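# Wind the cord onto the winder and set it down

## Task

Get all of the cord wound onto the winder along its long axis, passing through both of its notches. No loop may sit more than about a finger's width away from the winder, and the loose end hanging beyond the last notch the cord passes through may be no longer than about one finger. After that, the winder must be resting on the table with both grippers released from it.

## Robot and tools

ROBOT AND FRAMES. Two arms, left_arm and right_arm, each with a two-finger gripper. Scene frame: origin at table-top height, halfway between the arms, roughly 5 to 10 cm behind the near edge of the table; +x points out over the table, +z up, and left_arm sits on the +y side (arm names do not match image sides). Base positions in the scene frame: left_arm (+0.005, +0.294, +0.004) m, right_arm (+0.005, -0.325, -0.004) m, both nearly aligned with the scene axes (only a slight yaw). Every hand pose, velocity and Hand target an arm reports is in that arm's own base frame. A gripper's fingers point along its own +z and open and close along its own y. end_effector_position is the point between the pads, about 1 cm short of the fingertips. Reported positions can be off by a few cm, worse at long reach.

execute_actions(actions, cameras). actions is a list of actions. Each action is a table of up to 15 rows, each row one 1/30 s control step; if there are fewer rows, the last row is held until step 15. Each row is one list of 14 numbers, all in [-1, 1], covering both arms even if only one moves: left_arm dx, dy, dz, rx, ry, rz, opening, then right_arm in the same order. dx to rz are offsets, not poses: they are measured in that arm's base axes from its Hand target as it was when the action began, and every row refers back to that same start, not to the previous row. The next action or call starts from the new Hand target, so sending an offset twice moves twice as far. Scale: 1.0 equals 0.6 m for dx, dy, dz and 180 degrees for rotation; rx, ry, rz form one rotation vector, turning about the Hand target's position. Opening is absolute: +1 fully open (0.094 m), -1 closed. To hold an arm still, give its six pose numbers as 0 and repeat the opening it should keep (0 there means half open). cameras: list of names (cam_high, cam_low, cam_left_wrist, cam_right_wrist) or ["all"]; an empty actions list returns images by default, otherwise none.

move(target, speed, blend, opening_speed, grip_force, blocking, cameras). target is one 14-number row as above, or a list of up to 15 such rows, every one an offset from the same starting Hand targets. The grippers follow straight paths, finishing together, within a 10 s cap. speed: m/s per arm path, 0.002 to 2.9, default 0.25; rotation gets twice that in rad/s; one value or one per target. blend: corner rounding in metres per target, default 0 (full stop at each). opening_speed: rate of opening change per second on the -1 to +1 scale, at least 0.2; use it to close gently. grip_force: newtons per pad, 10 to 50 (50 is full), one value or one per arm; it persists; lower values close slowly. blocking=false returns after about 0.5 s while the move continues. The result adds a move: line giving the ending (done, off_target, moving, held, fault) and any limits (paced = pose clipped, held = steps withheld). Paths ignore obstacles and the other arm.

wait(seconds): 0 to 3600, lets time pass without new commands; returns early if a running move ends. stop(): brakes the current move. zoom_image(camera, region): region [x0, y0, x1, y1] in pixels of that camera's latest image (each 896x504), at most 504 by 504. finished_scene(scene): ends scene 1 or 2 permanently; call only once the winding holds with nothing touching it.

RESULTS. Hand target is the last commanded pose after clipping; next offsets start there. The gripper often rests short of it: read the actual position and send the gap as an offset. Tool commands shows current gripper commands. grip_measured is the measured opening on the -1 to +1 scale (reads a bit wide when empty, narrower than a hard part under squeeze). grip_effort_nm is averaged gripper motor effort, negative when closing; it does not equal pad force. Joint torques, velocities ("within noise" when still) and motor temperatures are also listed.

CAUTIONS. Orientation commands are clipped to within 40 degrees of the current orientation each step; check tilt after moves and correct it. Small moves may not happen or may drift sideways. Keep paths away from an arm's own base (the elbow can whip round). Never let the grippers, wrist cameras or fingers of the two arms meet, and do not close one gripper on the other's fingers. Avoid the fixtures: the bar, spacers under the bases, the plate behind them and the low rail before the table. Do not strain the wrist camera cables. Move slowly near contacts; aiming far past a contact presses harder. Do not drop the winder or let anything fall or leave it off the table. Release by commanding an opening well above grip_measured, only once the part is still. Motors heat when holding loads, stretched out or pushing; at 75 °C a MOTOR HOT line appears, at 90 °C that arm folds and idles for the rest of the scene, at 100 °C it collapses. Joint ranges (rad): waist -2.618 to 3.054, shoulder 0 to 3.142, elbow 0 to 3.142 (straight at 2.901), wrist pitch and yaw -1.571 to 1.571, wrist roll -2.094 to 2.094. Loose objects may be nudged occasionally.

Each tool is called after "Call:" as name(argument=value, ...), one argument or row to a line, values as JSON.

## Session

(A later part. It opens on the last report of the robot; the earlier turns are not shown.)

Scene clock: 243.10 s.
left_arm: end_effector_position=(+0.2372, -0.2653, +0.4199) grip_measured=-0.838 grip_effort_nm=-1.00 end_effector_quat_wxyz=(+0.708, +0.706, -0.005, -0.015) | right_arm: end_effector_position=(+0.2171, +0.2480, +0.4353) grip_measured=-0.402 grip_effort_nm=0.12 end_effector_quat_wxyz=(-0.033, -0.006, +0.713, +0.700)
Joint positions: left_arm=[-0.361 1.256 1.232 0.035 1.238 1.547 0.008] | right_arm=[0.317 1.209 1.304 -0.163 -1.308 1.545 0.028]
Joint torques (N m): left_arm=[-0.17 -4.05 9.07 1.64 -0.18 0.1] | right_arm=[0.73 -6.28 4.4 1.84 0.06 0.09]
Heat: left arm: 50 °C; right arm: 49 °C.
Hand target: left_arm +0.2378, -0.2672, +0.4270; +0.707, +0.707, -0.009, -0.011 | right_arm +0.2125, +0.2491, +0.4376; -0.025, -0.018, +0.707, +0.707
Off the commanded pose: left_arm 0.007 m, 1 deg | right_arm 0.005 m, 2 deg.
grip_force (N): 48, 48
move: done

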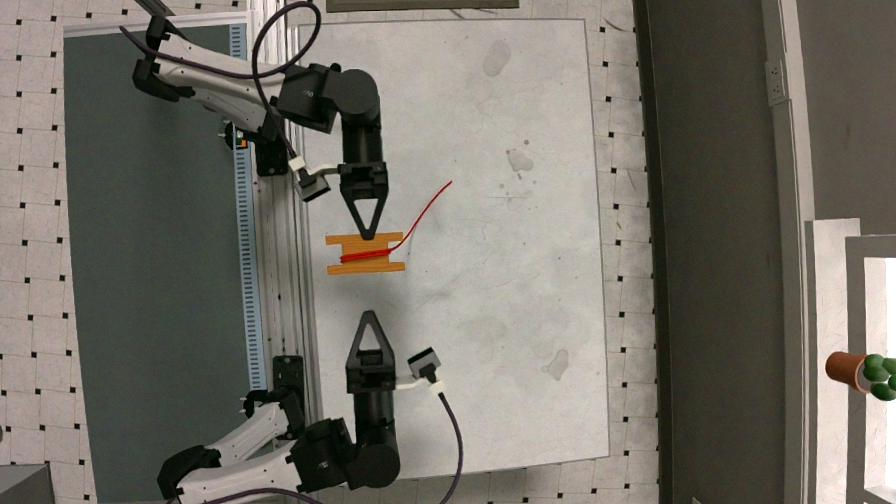

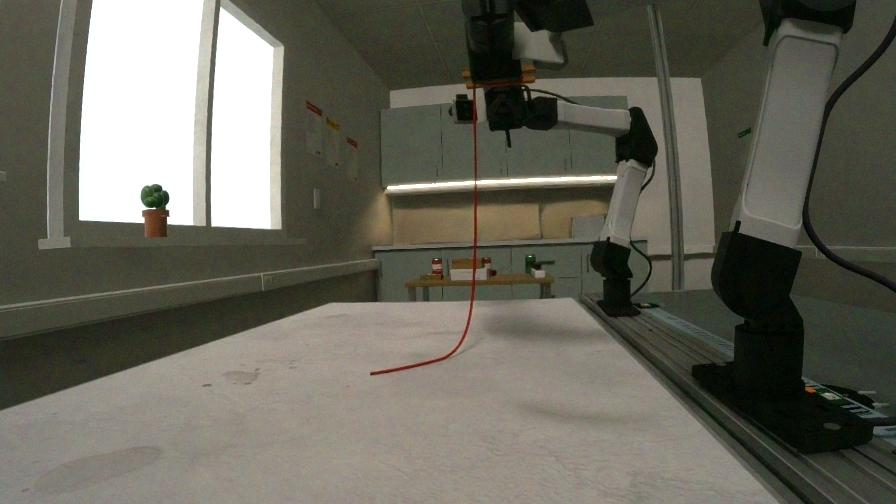

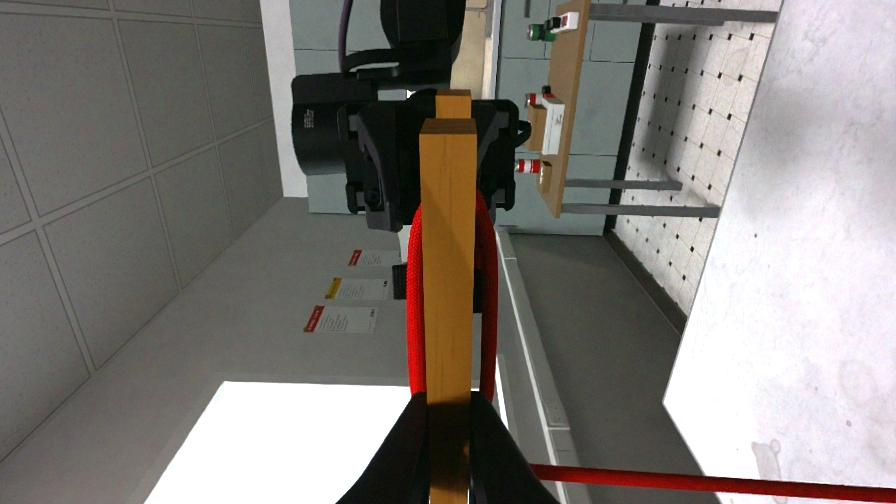

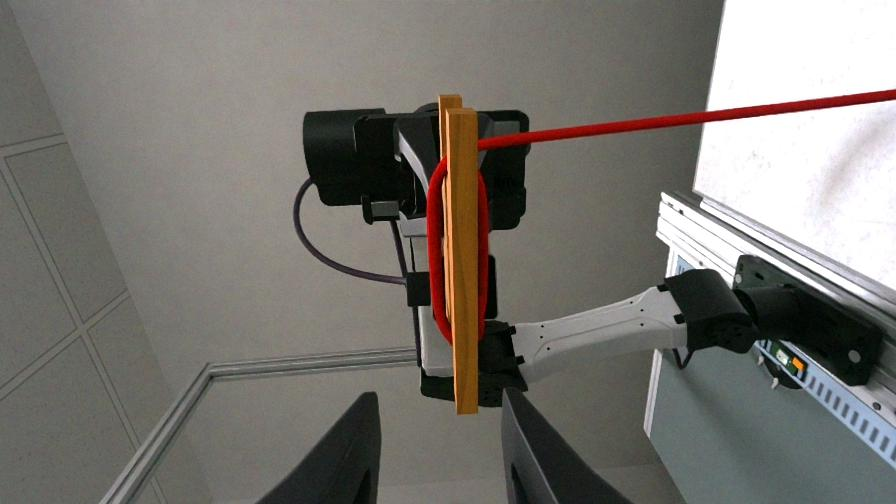

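Call:
move(
  target=[
    [0, 0, 0, 0, 0, 0, -0.98, -0.0085, 0.05, -0.0108, 0.0062, -0.0114, 0, -0.4],
    [0, 0, 0, 0, 0, 0, -0.98, -0.013, 0.1044, -0.0108, 0.0062, -0.0114, 0, -0.4],
    [0, 0, 0, 0, 0, 0, -0.98, -0.013, 0.1044, -0.0108, 0.0062, -0.0114, 0, -0.98],
  ],
  speed=[0.15, 0.1, 0.1],
  blend=[0.01, 0, 0],
  cameras=["cam_high", "cam_right_wrist"],
)

Call:
zoom_image(
  camera="cam_high",
  region=[320, 200, 440, 320],
)

Scene clock: 251.33 s.
left_arm: end_effector_position=(+0.2371, -0.2652, +0.4221) grip_measured=-0.839 grip_effort_nm=-1.01 end_effector_quat_wxyz=(+0.709, +0.705, -0.009, -0.010) | right_arm: end_effector_position=(+0.2021, +0.3086, +0.4312) grip_measured=-0.829 grip_effort_nm=-0.95 end_effector_quat_wxyz=(-0.023, -0.025, +0.706, +0.708)
Joint positions: left_arm=[-0.361 1.256 1.239 0.031 1.236 1.557 0.008] | right_arm=[0.563 1.245 1.272 -0.022 -1.075 1.572 0.008]
Joint torques (N m): left_arm=[-0.18 -3.99 8.68 1.64 -0.17 0.04] | right_arm=[0.59 -4.94 5.04 2 0.15 -0.01]
Heat: left arm: 48 °C; right arm: 48 °C.
Hand target: left_arm +0.2378, -0.2672, +0.4271; +0.707, +0.707, -0.009, -0.011 | right_arm +0.2045, +0.3118, +0.4312; -0.012, -0.031, +0.700, +0.713
Off the commanded pose: left_arm 0.005 m, 0 deg | right_arm 0.004 m, 2 deg.
grip_force (N): 48, 48
move: done

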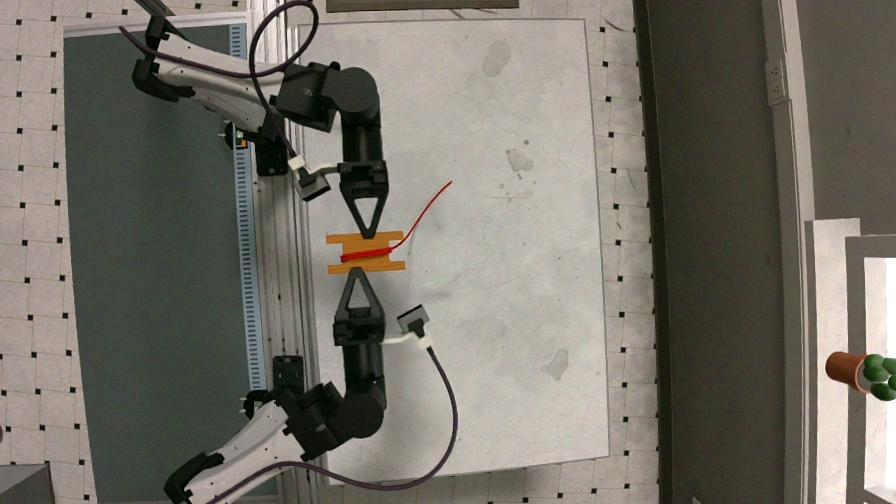

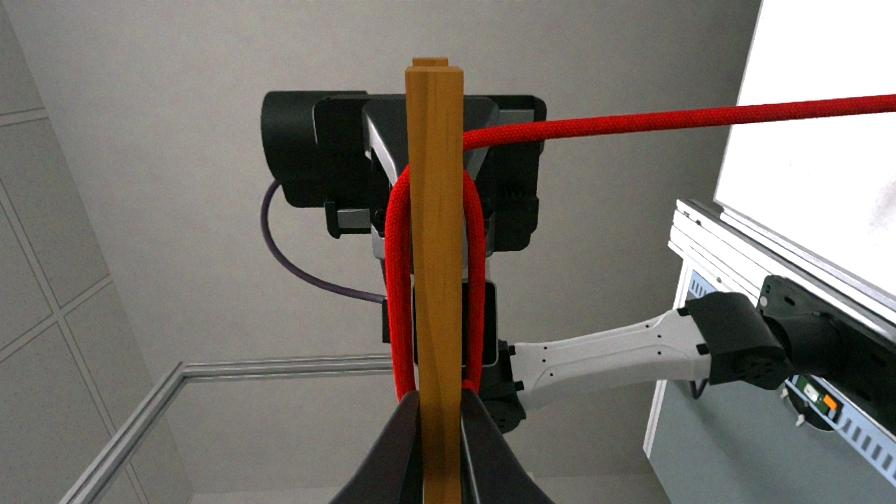

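Scaled by 4.200 from the camera's image (finer frame: 1280x720).

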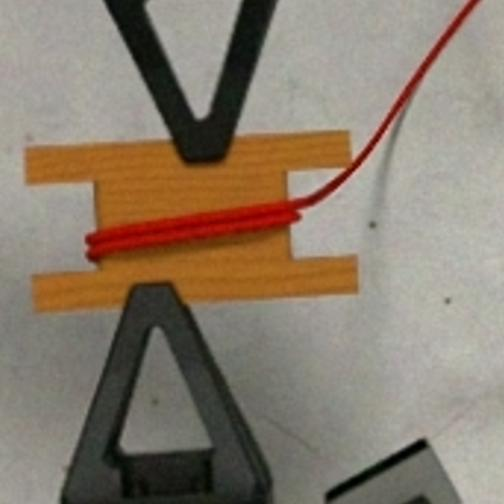

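Call:
move(
  target=[
    [0, 0.0008, 0, 0, 0, 0, -0.4, 0, 0, 0, 0, 0, 0, -0.98],
    [0.0026, 0.0917, 0, 0, 0, 0, -0.4, 0.008, -0.133, 0, 0, 0, 0, -0.98],
    [0.0026, 0.0917, 0, 0.014, 0.5, 0, -0.4, 0.052, -0.0303, 0, 0, 0, 0, -0.98],
    [0.0026, 0.0917, 0, 0.0276, 0.985, -0.0095, -0.4, 0.052, -0.0303, 0, 0.0516, -0.4882, -0.0303, -0.98],
    [0.0026, 0.0917, 0, 0.0276, 0.985, -0.0095, -0.4, 0.052, -0.0303, 0, 0.0604, -0.9875, -0.0606, -0.98],
  ],
  speed=[0.1, 0.3, 0.55, 0.55, 0.5],
  blend=[0, 0.02, 0.05, 0.05, 0],
  cameras=["all"],
)

Call:
zoom_image(
  camera="cam_high",
  region=[330, 200, 450, 320],
)

Scene clock: 272.37 s.
left_arm: end_effector_position=(+0.2410, -0.2134, +0.4233) grip_measured=-0.402 grip_effort_nm=0.12 end_effector_quat_wxyz=(-0.018, +0.017, +0.714, -0.700) | right_arm: end_effector_position=(+0.2390, +0.2939, +0.4220) grip_measured=-0.830 grip_effort_nm=-0.95 end_effector_quat_wxyz=(+0.742, -0.670, -0.017, +0.029)
Joint positions: left_arm=[-0.157 1.26 1.322 -0.241 1.462 -1.395 0.028] | right_arm=[0.451 1.321 1.143 0.442 -1.172 -1.313 0.008]
Joint torques (N m): left_arm=[0.62 -6.56 4.89 2.61 -0.11 -0.09] | right_arm=[0.42 -7.38 7.65 1 0.26 -0.05]
Heat: left arm: 47 °C; right arm: 47 °C.
Hand target: left_arm +0.2394, -0.2122, +0.4270; +0.005, +0.025, +0.700, -0.714 | right_arm +0.2358, +0.2936, +0.4311; +0.743, -0.669, -0.019, +0.023
Off the commanded pose: left_arm 0.004 m, 4 deg | right_arm 0.010 m, 1 deg.
grip_force (N): 48, 48
move: off_target (left_arm)

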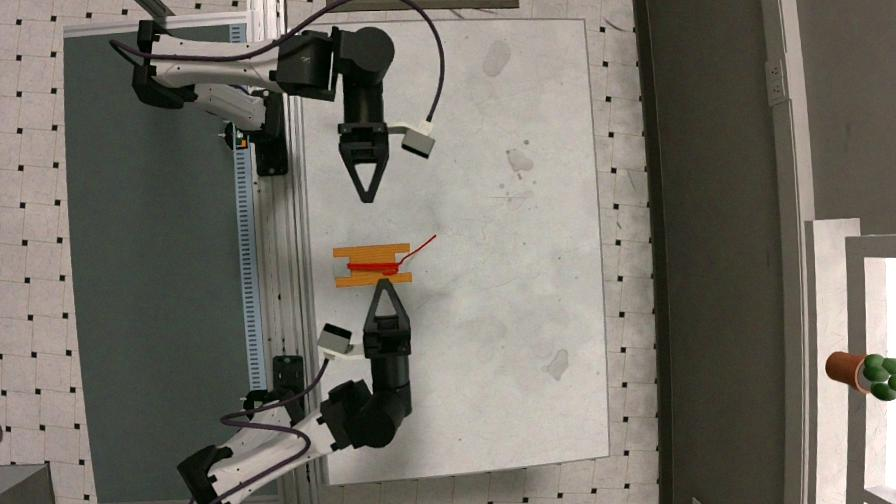

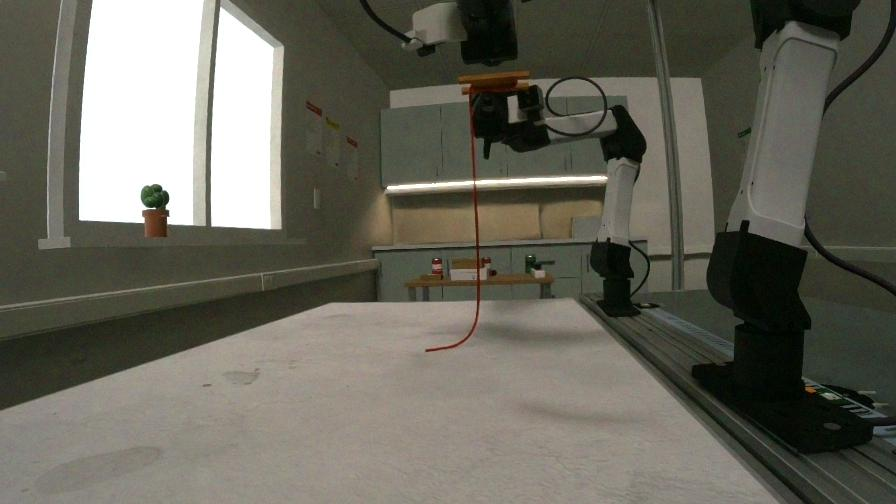

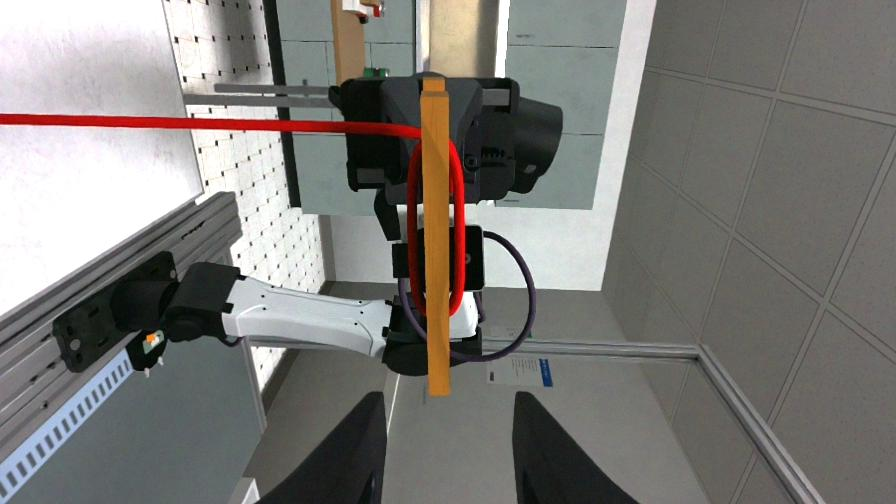

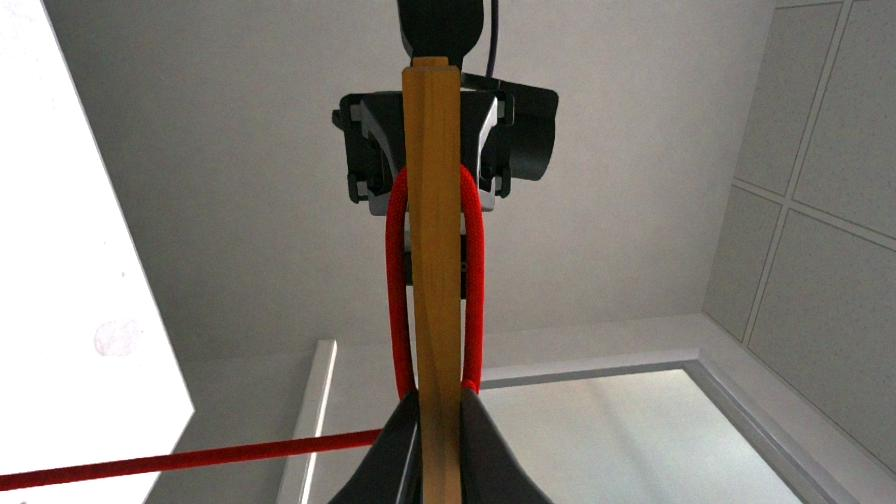

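Scaled by 4.200 from the camera's image (finer frame: 1280x720).

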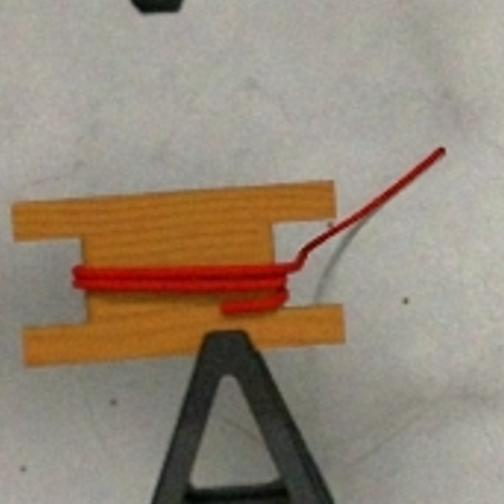

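Call:
move(
  target=[
    [0, -0.07, -0.015, -0.0067, 0, 0, -0.4, 0, 0, 0, -0.0333, -0.002, 0, -0.98],
    [0, -0.1183, -0.015, -0.0067, 0, 0, -0.4, 0, 0, 0, -0.0333, -0.002, 0, -0.98],
    [0, -0.1183, -0.015, -0.0067, 0, 0, -0.98, 0, 0, 0, -0.0333, -0.002, 0, -0.98],
  ],
  speed=[0.15, 0.1, 0.1],
  blend=[0, 0, 0],
  cameras=["cam_high", "cam_left_wrist"],
)

Call:
zoom_image(
  camera="cam_high",
  region=[330, 200, 450, 320],
)

Scene clock: 280.27 s.
left_arm: end_effector_position=(+0.2345, -0.2803, +0.4125) grip_measured=-0.841 grip_effort_nm=-1.00 end_effector_quat_wxyz=(-0.013, +0.017, +0.700, -0.714) | right_arm: end_effector_position=(+0.2406, +0.2939, +0.4220) grip_measured=-0.830 grip_effort_nm=-0.95 end_effector_quat_wxyz=(+0.707, -0.707, -0.012, +0.018)
Joint positions: left_arm=[-0.415 1.268 1.184 0.139 1.198 -1.616 0.007] | right_arm=[0.451 1.321 1.29 0.034 -1.162 -1.559 0.008]
Joint torques (N m): left_arm=[-0.16 -4.18 6.78 2.82 -0.25 -0.06] | right_arm=[0.14 -6.23 8.65 1.1 -0.09 -0.01]
Motor temperatures (°C): left_arm=[27 38 45 50 28 29 27] | right_arm=[28 43 48 31 25 28 30]
Heat: left arm: 50 °C; right arm: 48 °C.
Hand target: left_arm +0.2394, -0.2831, +0.4181; +0.006, +0.025, +0.692, -0.721 | right_arm +0.2358, +0.2936, +0.4311; +0.707, -0.707, -0.021, +0.022
Off the commanded pose: left_arm 0.008 m, 3 deg | right_arm 0.010 m, 1 deg.
grip_force (N): 48, 48
move: off_target (left_arm); target 3's new opening was sent with left_arm's hand 0.008 m and 3 deg from that target

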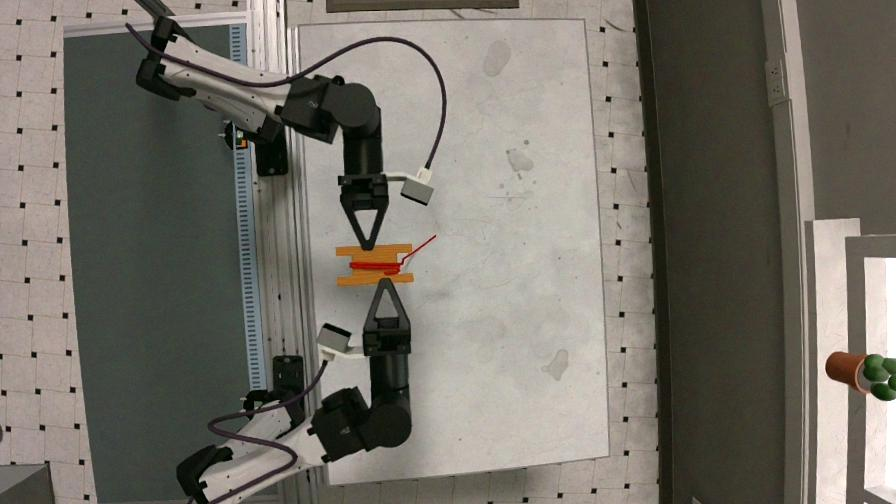

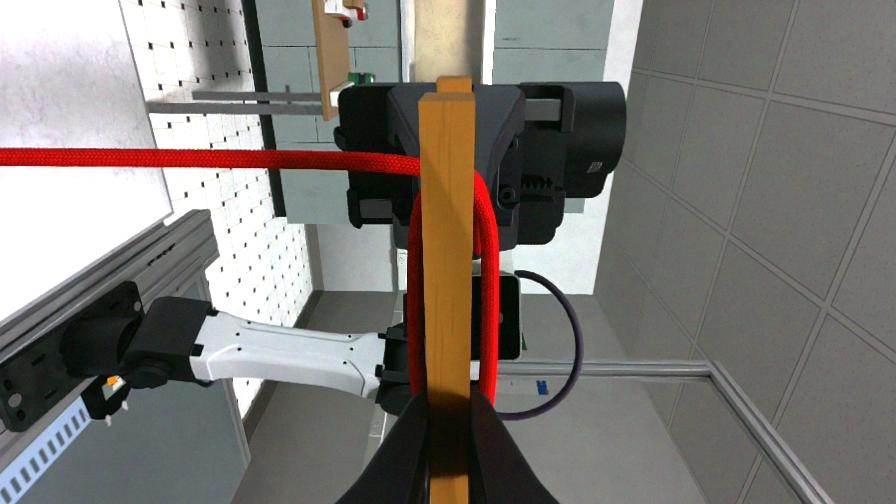

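Scaled by 4.200 from the camera's image (finer frame: 1280x720).

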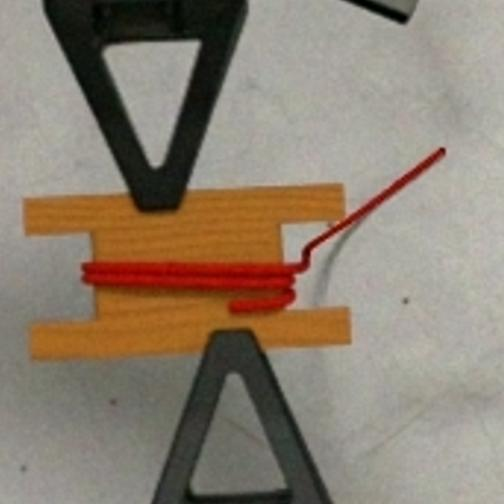

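Call:
move(
  target=[
    [0, 0, 0, 0, 0, 0, -0.98, 0, -0.0008, 0, 0, 0, 0, -0.4],
    [0, 0, 0, 0, 0, 0, -0.98, 0.006, -0.0998, 0, 0, 0, 0, -0.4],
    [0.0208, -0.0006, 0.01, -0.0033, -0.486, 0.0103, -0.98, -0.0106, -0.1008, 0, -0.03, 0.499, 0, -0.4],
    [0.0417, -0.0012, 0.01, -0.0271, -0.985, 0.0199, -0.98, -0.0106, -0.1008, 0, -0.0593, 0.987, 0.0087, -0.4],
  ],
  speed=[0.1, 0.3, 0.5, 0.5],
  blend=[0, 0.02, 0.05, 0],
  cameras=["all"],
)

Call:
zoom_image(
  camera="cam_high",
  region=[330, 200, 450, 320],
)

Scene clock: 294.63 s.
left_arm: end_effector_position=(+0.2636, -0.2844, +0.4182) grip_measured=-0.841 grip_effort_nm=-1.00 end_effector_quat_wxyz=(+0.709, +0.705, -0.003, -0.009) | right_arm: end_effector_position=(+0.2293, +0.2348, +0.4296) grip_measured=-0.402 grip_effort_nm=0.12 end_effector_quat_wxyz=(-0.027, -0.031, +0.714, +0.699)
Joint positions: left_arm=[-0.393 1.365 1.301 0.078 1.193 1.549 0.007] | right_arm=[0.247 1.254 1.328 -0.196 -1.405 1.443 0.028]
Joint torques (N m): left_arm=[0.83 -4.92 9.16 1.67 0.08 0.1] | right_arm=[-0.47 -6.84 4.4 1.79 0.08 0.08]
Heat: left arm: 53 °C; right arm: 49 °C.
Hand target: left_arm +0.2644, -0.2839, +0.4240; +0.707, +0.707, -0.009, -0.010 | right_arm +0.2294, +0.2332, +0.4311; -0.010, -0.033, +0.700, +0.713
Off the commanded pose: left_arm 0.006 m, 1 deg | right_arm 0.002 m, 3 deg.
grip_force (N): 48, 48
move: off_target (right_arm)

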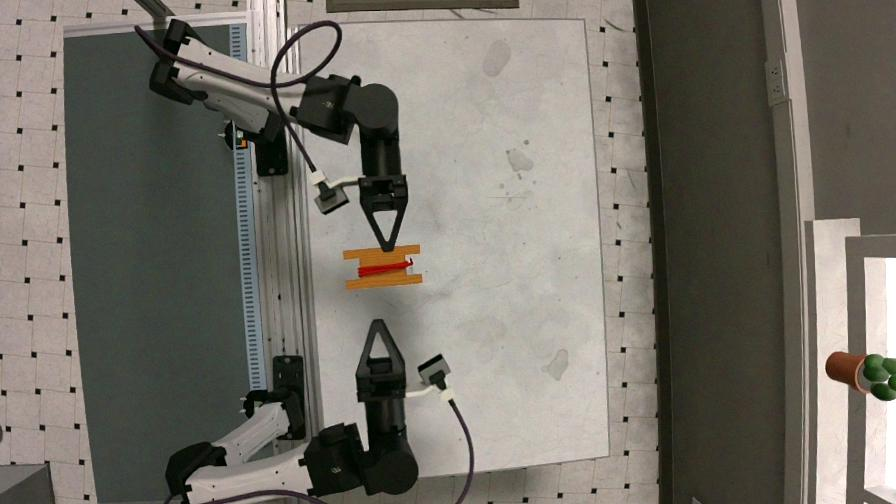

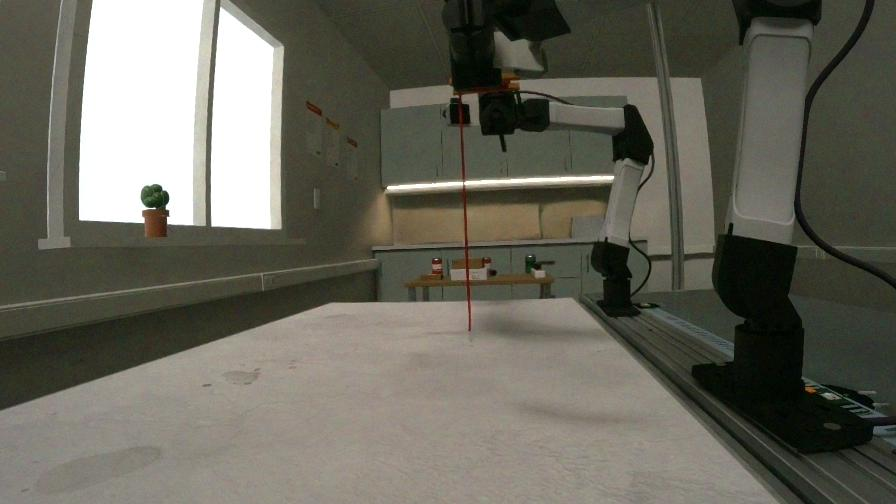

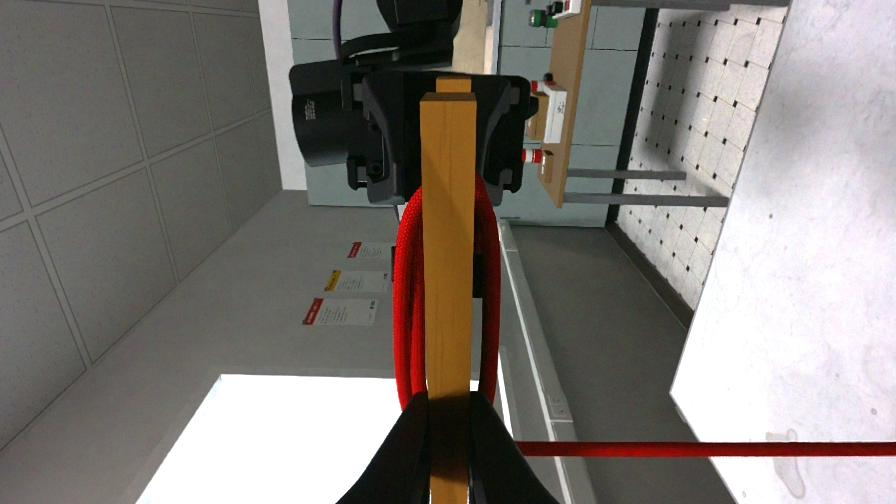

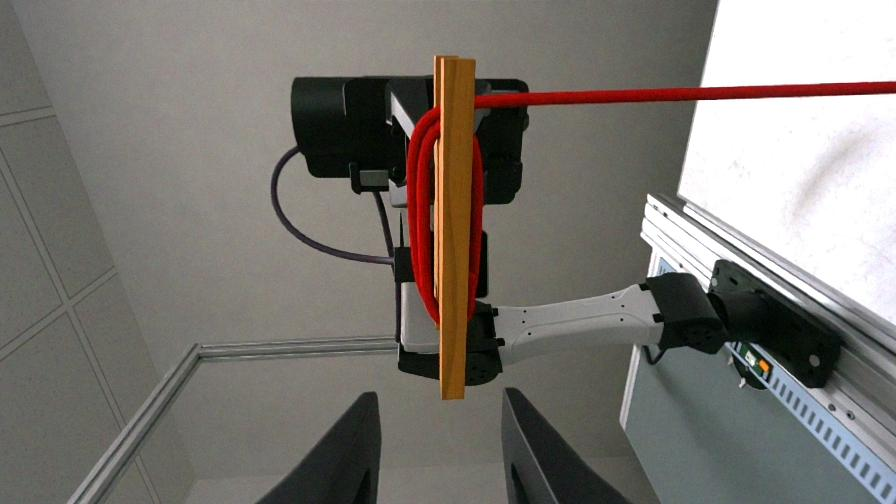

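Scaled by 4.200 from the camera's image (finer frame: 1280x720).

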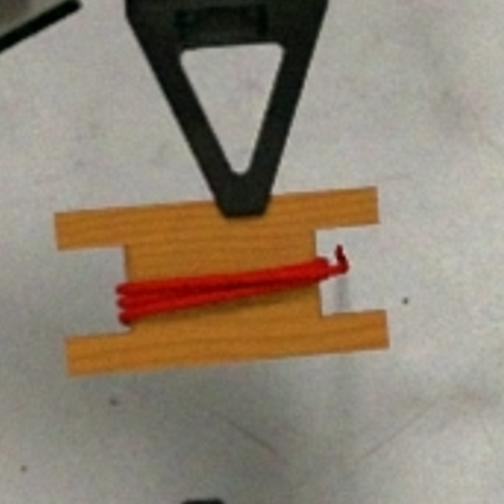

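Call:
move(
  target=[
    [0, 0, 0, 0, 0, 0, -0.98, 0.0077, 0.055, -0.0083, 0.0067, 0.0004, 0, -0.4],
    [0, 0, 0, 0, 0, 0, -0.98, 0.0077, 0.0957, -0.0083, 0.0067, 0.0004, 0, -0.4],
    [0, 0, 0, 0, 0, 0, -0.98, 0.0077, 0.0957, -0.0083, 0.0067, 0.0004, 0, -0.98],
  ],
  speed=[0.15, 0.1, 0.1],
  blend=[0.01, 0, 0],
  cameras=["cam_high", "cam_right_wrist"],
)

Call:
zoom_image(
  camera="cam_high",
  region=[330, 200, 450, 320],
)

Scene clock: 301.53 s.
left_arm: end_effector_position=(+0.2632, -0.2842, +0.4213) grip_measured=-0.841 grip_effort_nm=-1.00 end_effector_quat_wxyz=(+0.710, +0.705, -0.007, -0.004) | right_arm: end_effector_position=(+0.2294, +0.2868, +0.4287) grip_measured=-0.831 grip_effort_nm=-0.96 end_effector_quat_wxyz=(-0.019, -0.030, +0.697, +0.717)
Joint positions: left_arm=[-0.393 1.365 1.311 0.074 1.193 1.558 0.007] | right_arm=[0.438 1.287 1.252 0.112 -1.202 1.626 0.008]
Joint torques (N m): left_arm=[0.83 -4.86 8.58 1.66 0.08 0.03] | right_arm=[0.59 -4.88 4.9 1.91 0.22 -0.01]
Heat: left arm: 50 °C; right arm: 48 °C.
Hand target: left_arm +0.2644, -0.2839, +0.4240; +0.707, +0.707, -0.009, -0.010 | right_arm +0.2342, +0.2905, +0.4260; -0.010, -0.033, +0.693, +0.720
Off the commanded pose: left_arm 0.003 m, 1 deg | right_arm 0.007 m, 1 deg.
grip_force (N): 48, 48
move: done

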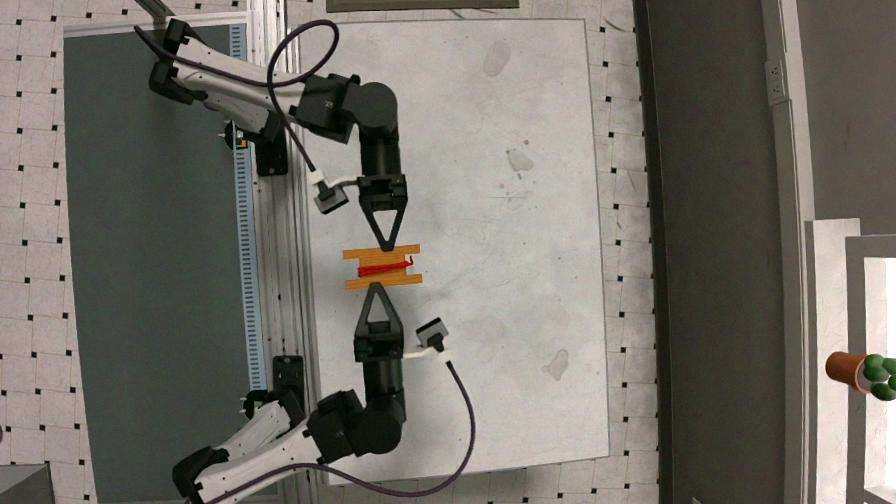

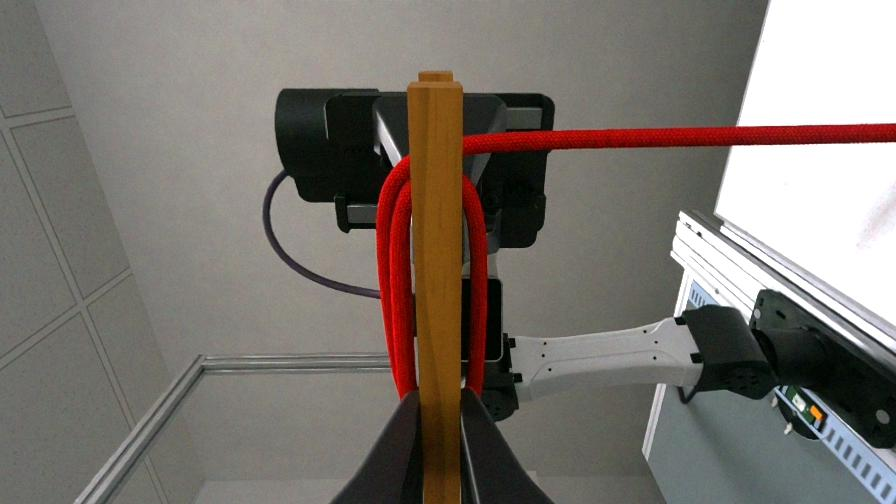

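Scaled by 4.200 from the camera's image (finer frame: 1280x720).

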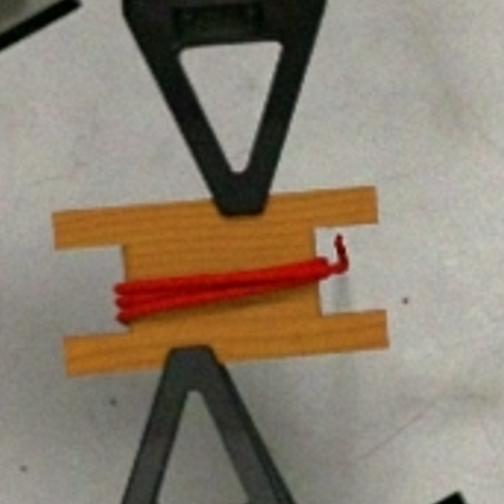

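Call:
move(
  target=[
    [0, 0.0008, 0, 0, 0, 0, -0.4, 0, 0, 0, 0, 0, 0, -0.98],
    [0.0028, 0.1, 0, 0, 0, 0, -0.4, 0, 0, 0, 0, 0, 0, -0.98],
    [-0.0055, 0.1, 0, 0.014, 0.5, 0, -0.4, 0.0208, 0.0012, 0, 0.0203, -0.4888, -0.0094, -0.98],
    [-0.0055, 0.1, 0, 0.0276, 0.985, -0.0095, -0.4, 0.0416, 0.0025, 0, 0.0598, -0.9872, -0.0184, -0.98],
  ],
  speed=[0.1, 0.3, 0.5, 0.5],
  blend=[0, 0.02, 0.05, 0],
  cameras=["all"],
)

Call:
zoom_image(
  camera="cam_high",
  region=[330, 200, 450, 320],
)

Scene clock: 312.00 s.
left_arm: end_effector_position=(+0.2648, -0.2256, +0.4184) grip_measured=-0.402 grip_effort_nm=0.12 end_effector_quat_wxyz=(-0.017, +0.015, +0.718, -0.696) | right_arm: end_effector_position=(+0.2565, +0.2927, +0.4216) grip_measured=-0.831 grip_effort_nm=-0.95 end_effector_quat_wxyz=(+0.709, -0.705, -0.020, +0.019)
Joint positions: left_arm=[-0.188 1.352 1.388 -0.256 1.425 -1.357 0.028] | right_arm=[0.42 1.379 1.325 0.072 -1.207 -1.556 0.008]
Joint torques (N m): left_arm=[0.7 -7.75 4.96 2.64 0.05 -0.09] | right_arm=[-0.61 -5.44 8.66 1.08 -0.03 -0.05]
Heat: left arm: 49 °C; right arm: 47 °C.
Hand target: left_arm +0.2612, -0.2239, +0.4240; +0.006, +0.026, +0.700, -0.714 | right_arm +0.2592, +0.2920, +0.4260; +0.706, -0.707, -0.021, +0.022
Off the commanded pose: left_arm 0.007 m, 4 deg | right_arm 0.005 m, 1 deg.
grip_force (N): 48, 48
move: off_target (left_arm)

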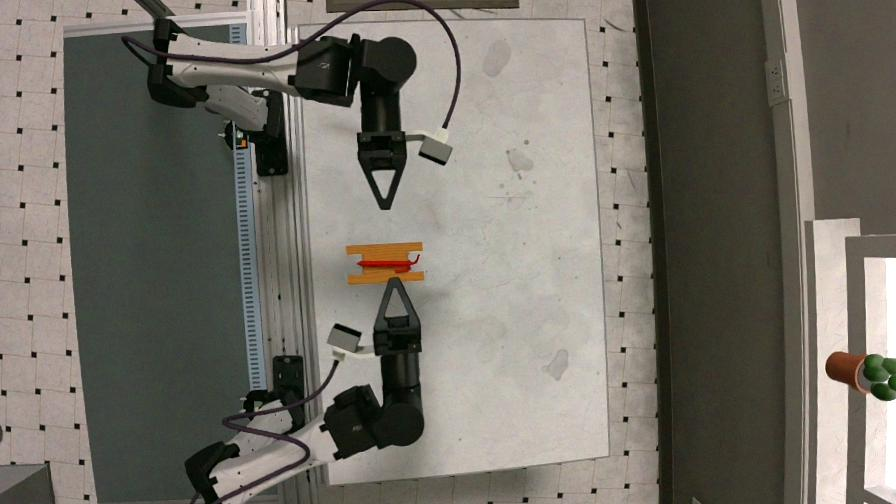

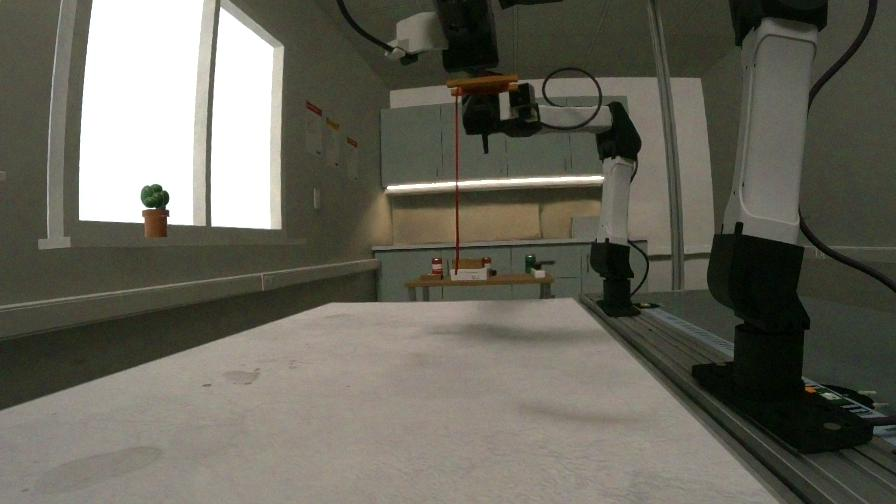

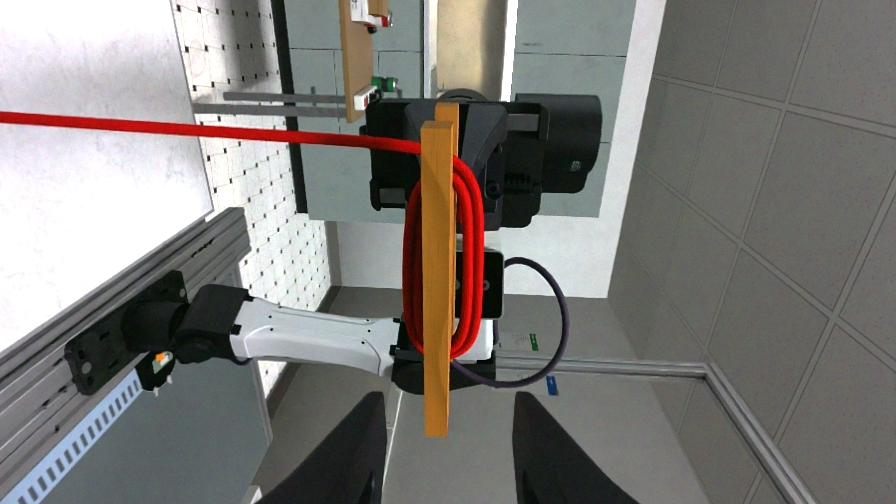

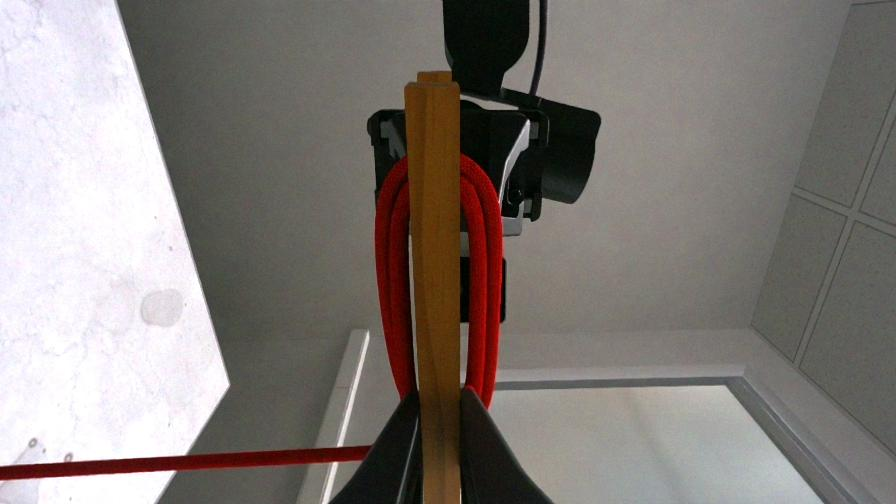

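Scaled by 4.200 from the camera's image (finer frame: 1280x720).

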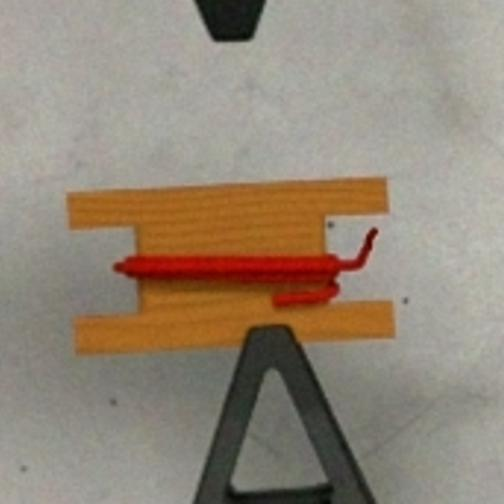

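Call:
move(
  target=[
    [0.001, -0.065, -0.0097, -0.01, 0, 0, -0.4, 0, 0, 0, 0, 0, 0, -0.98],
    [0.001, -0.105, -0.0097, -0.01, 0, 0, -0.4, 0, 0, 0, 0, 0, 0, -0.98],
    [0.001, -0.105, -0.0097, -0.01, 0, 0, -0.98, 0, 0, 0, 0, 0, 0, -0.98],
  ],
  speed=[0.15, 0.1, 0.1],
  blend=[0.01, 0, 0],
  cameras=["cam_high", "cam_left_wrist"],
)

Call:
zoom_image(
  camera="cam_high",
  region=[330, 200, 450, 320],
)

Scene clock: 319.80 s.
left_arm: end_effector_position=(+0.2568, -0.2841, +0.4176) grip_measured=-0.837 grip_effort_nm=-1.01 end_effector_quat_wxyz=(-0.009, +0.021, +0.695, -0.718) | right_arm: end_effector_position=(+0.2560, +0.2924, +0.4253) grip_measured=-0.831 grip_effort_nm=-0.96 end_effector_quat_wxyz=(+0.710, -0.704, -0.023, +0.016)
Joint positions: left_arm=[-0.396 1.352 1.247 0.199 1.216 -1.64 0.008] | right_arm=[0.42 1.379 1.336 0.067 -1.207 -1.559 0.008]
Joint torques (N m): left_arm=[-0.16 -5.15 5.55 2.85 -0.28 -0.09] | right_arm=[-0.64 -5.33 8.01 1.06 -0.02 -0.05]
Heat: left arm: 50 °C; right arm: 47 °C.
Hand target: left_arm +0.2617, -0.2869, +0.4181; +0.006, +0.026, +0.688, -0.725 | right_arm +0.2592, +0.2920, +0.4260; +0.706, -0.707, -0.021, +0.022
Off the commanded pose: left_arm 0.006 m, 2 deg | right_arm 0.003 m, 1 deg.
grip_force (N): 48, 48
move: done

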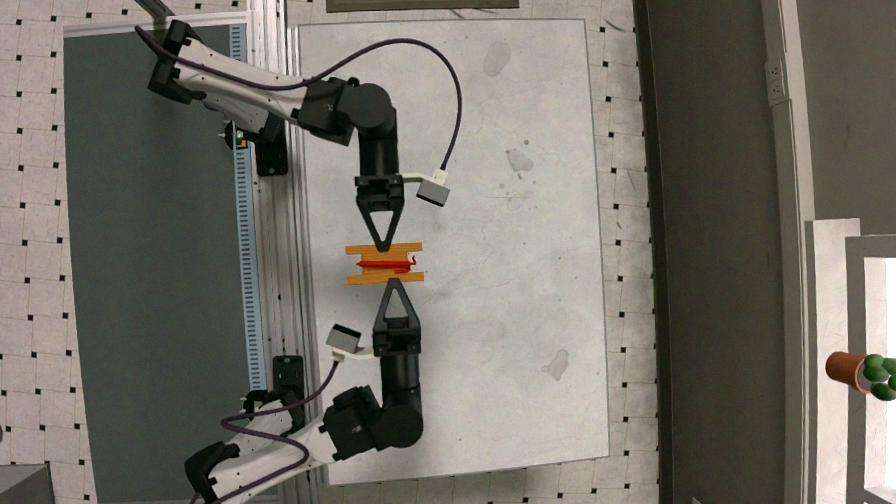

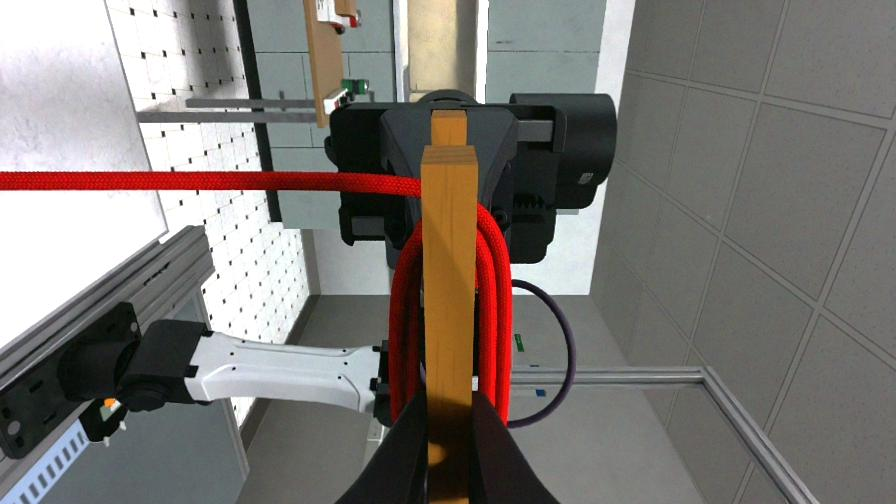

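Scaled by 4.200 from the camera's image (finer frame: 1280x720).

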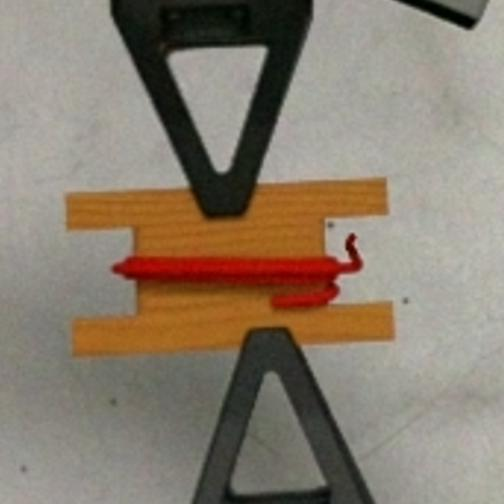

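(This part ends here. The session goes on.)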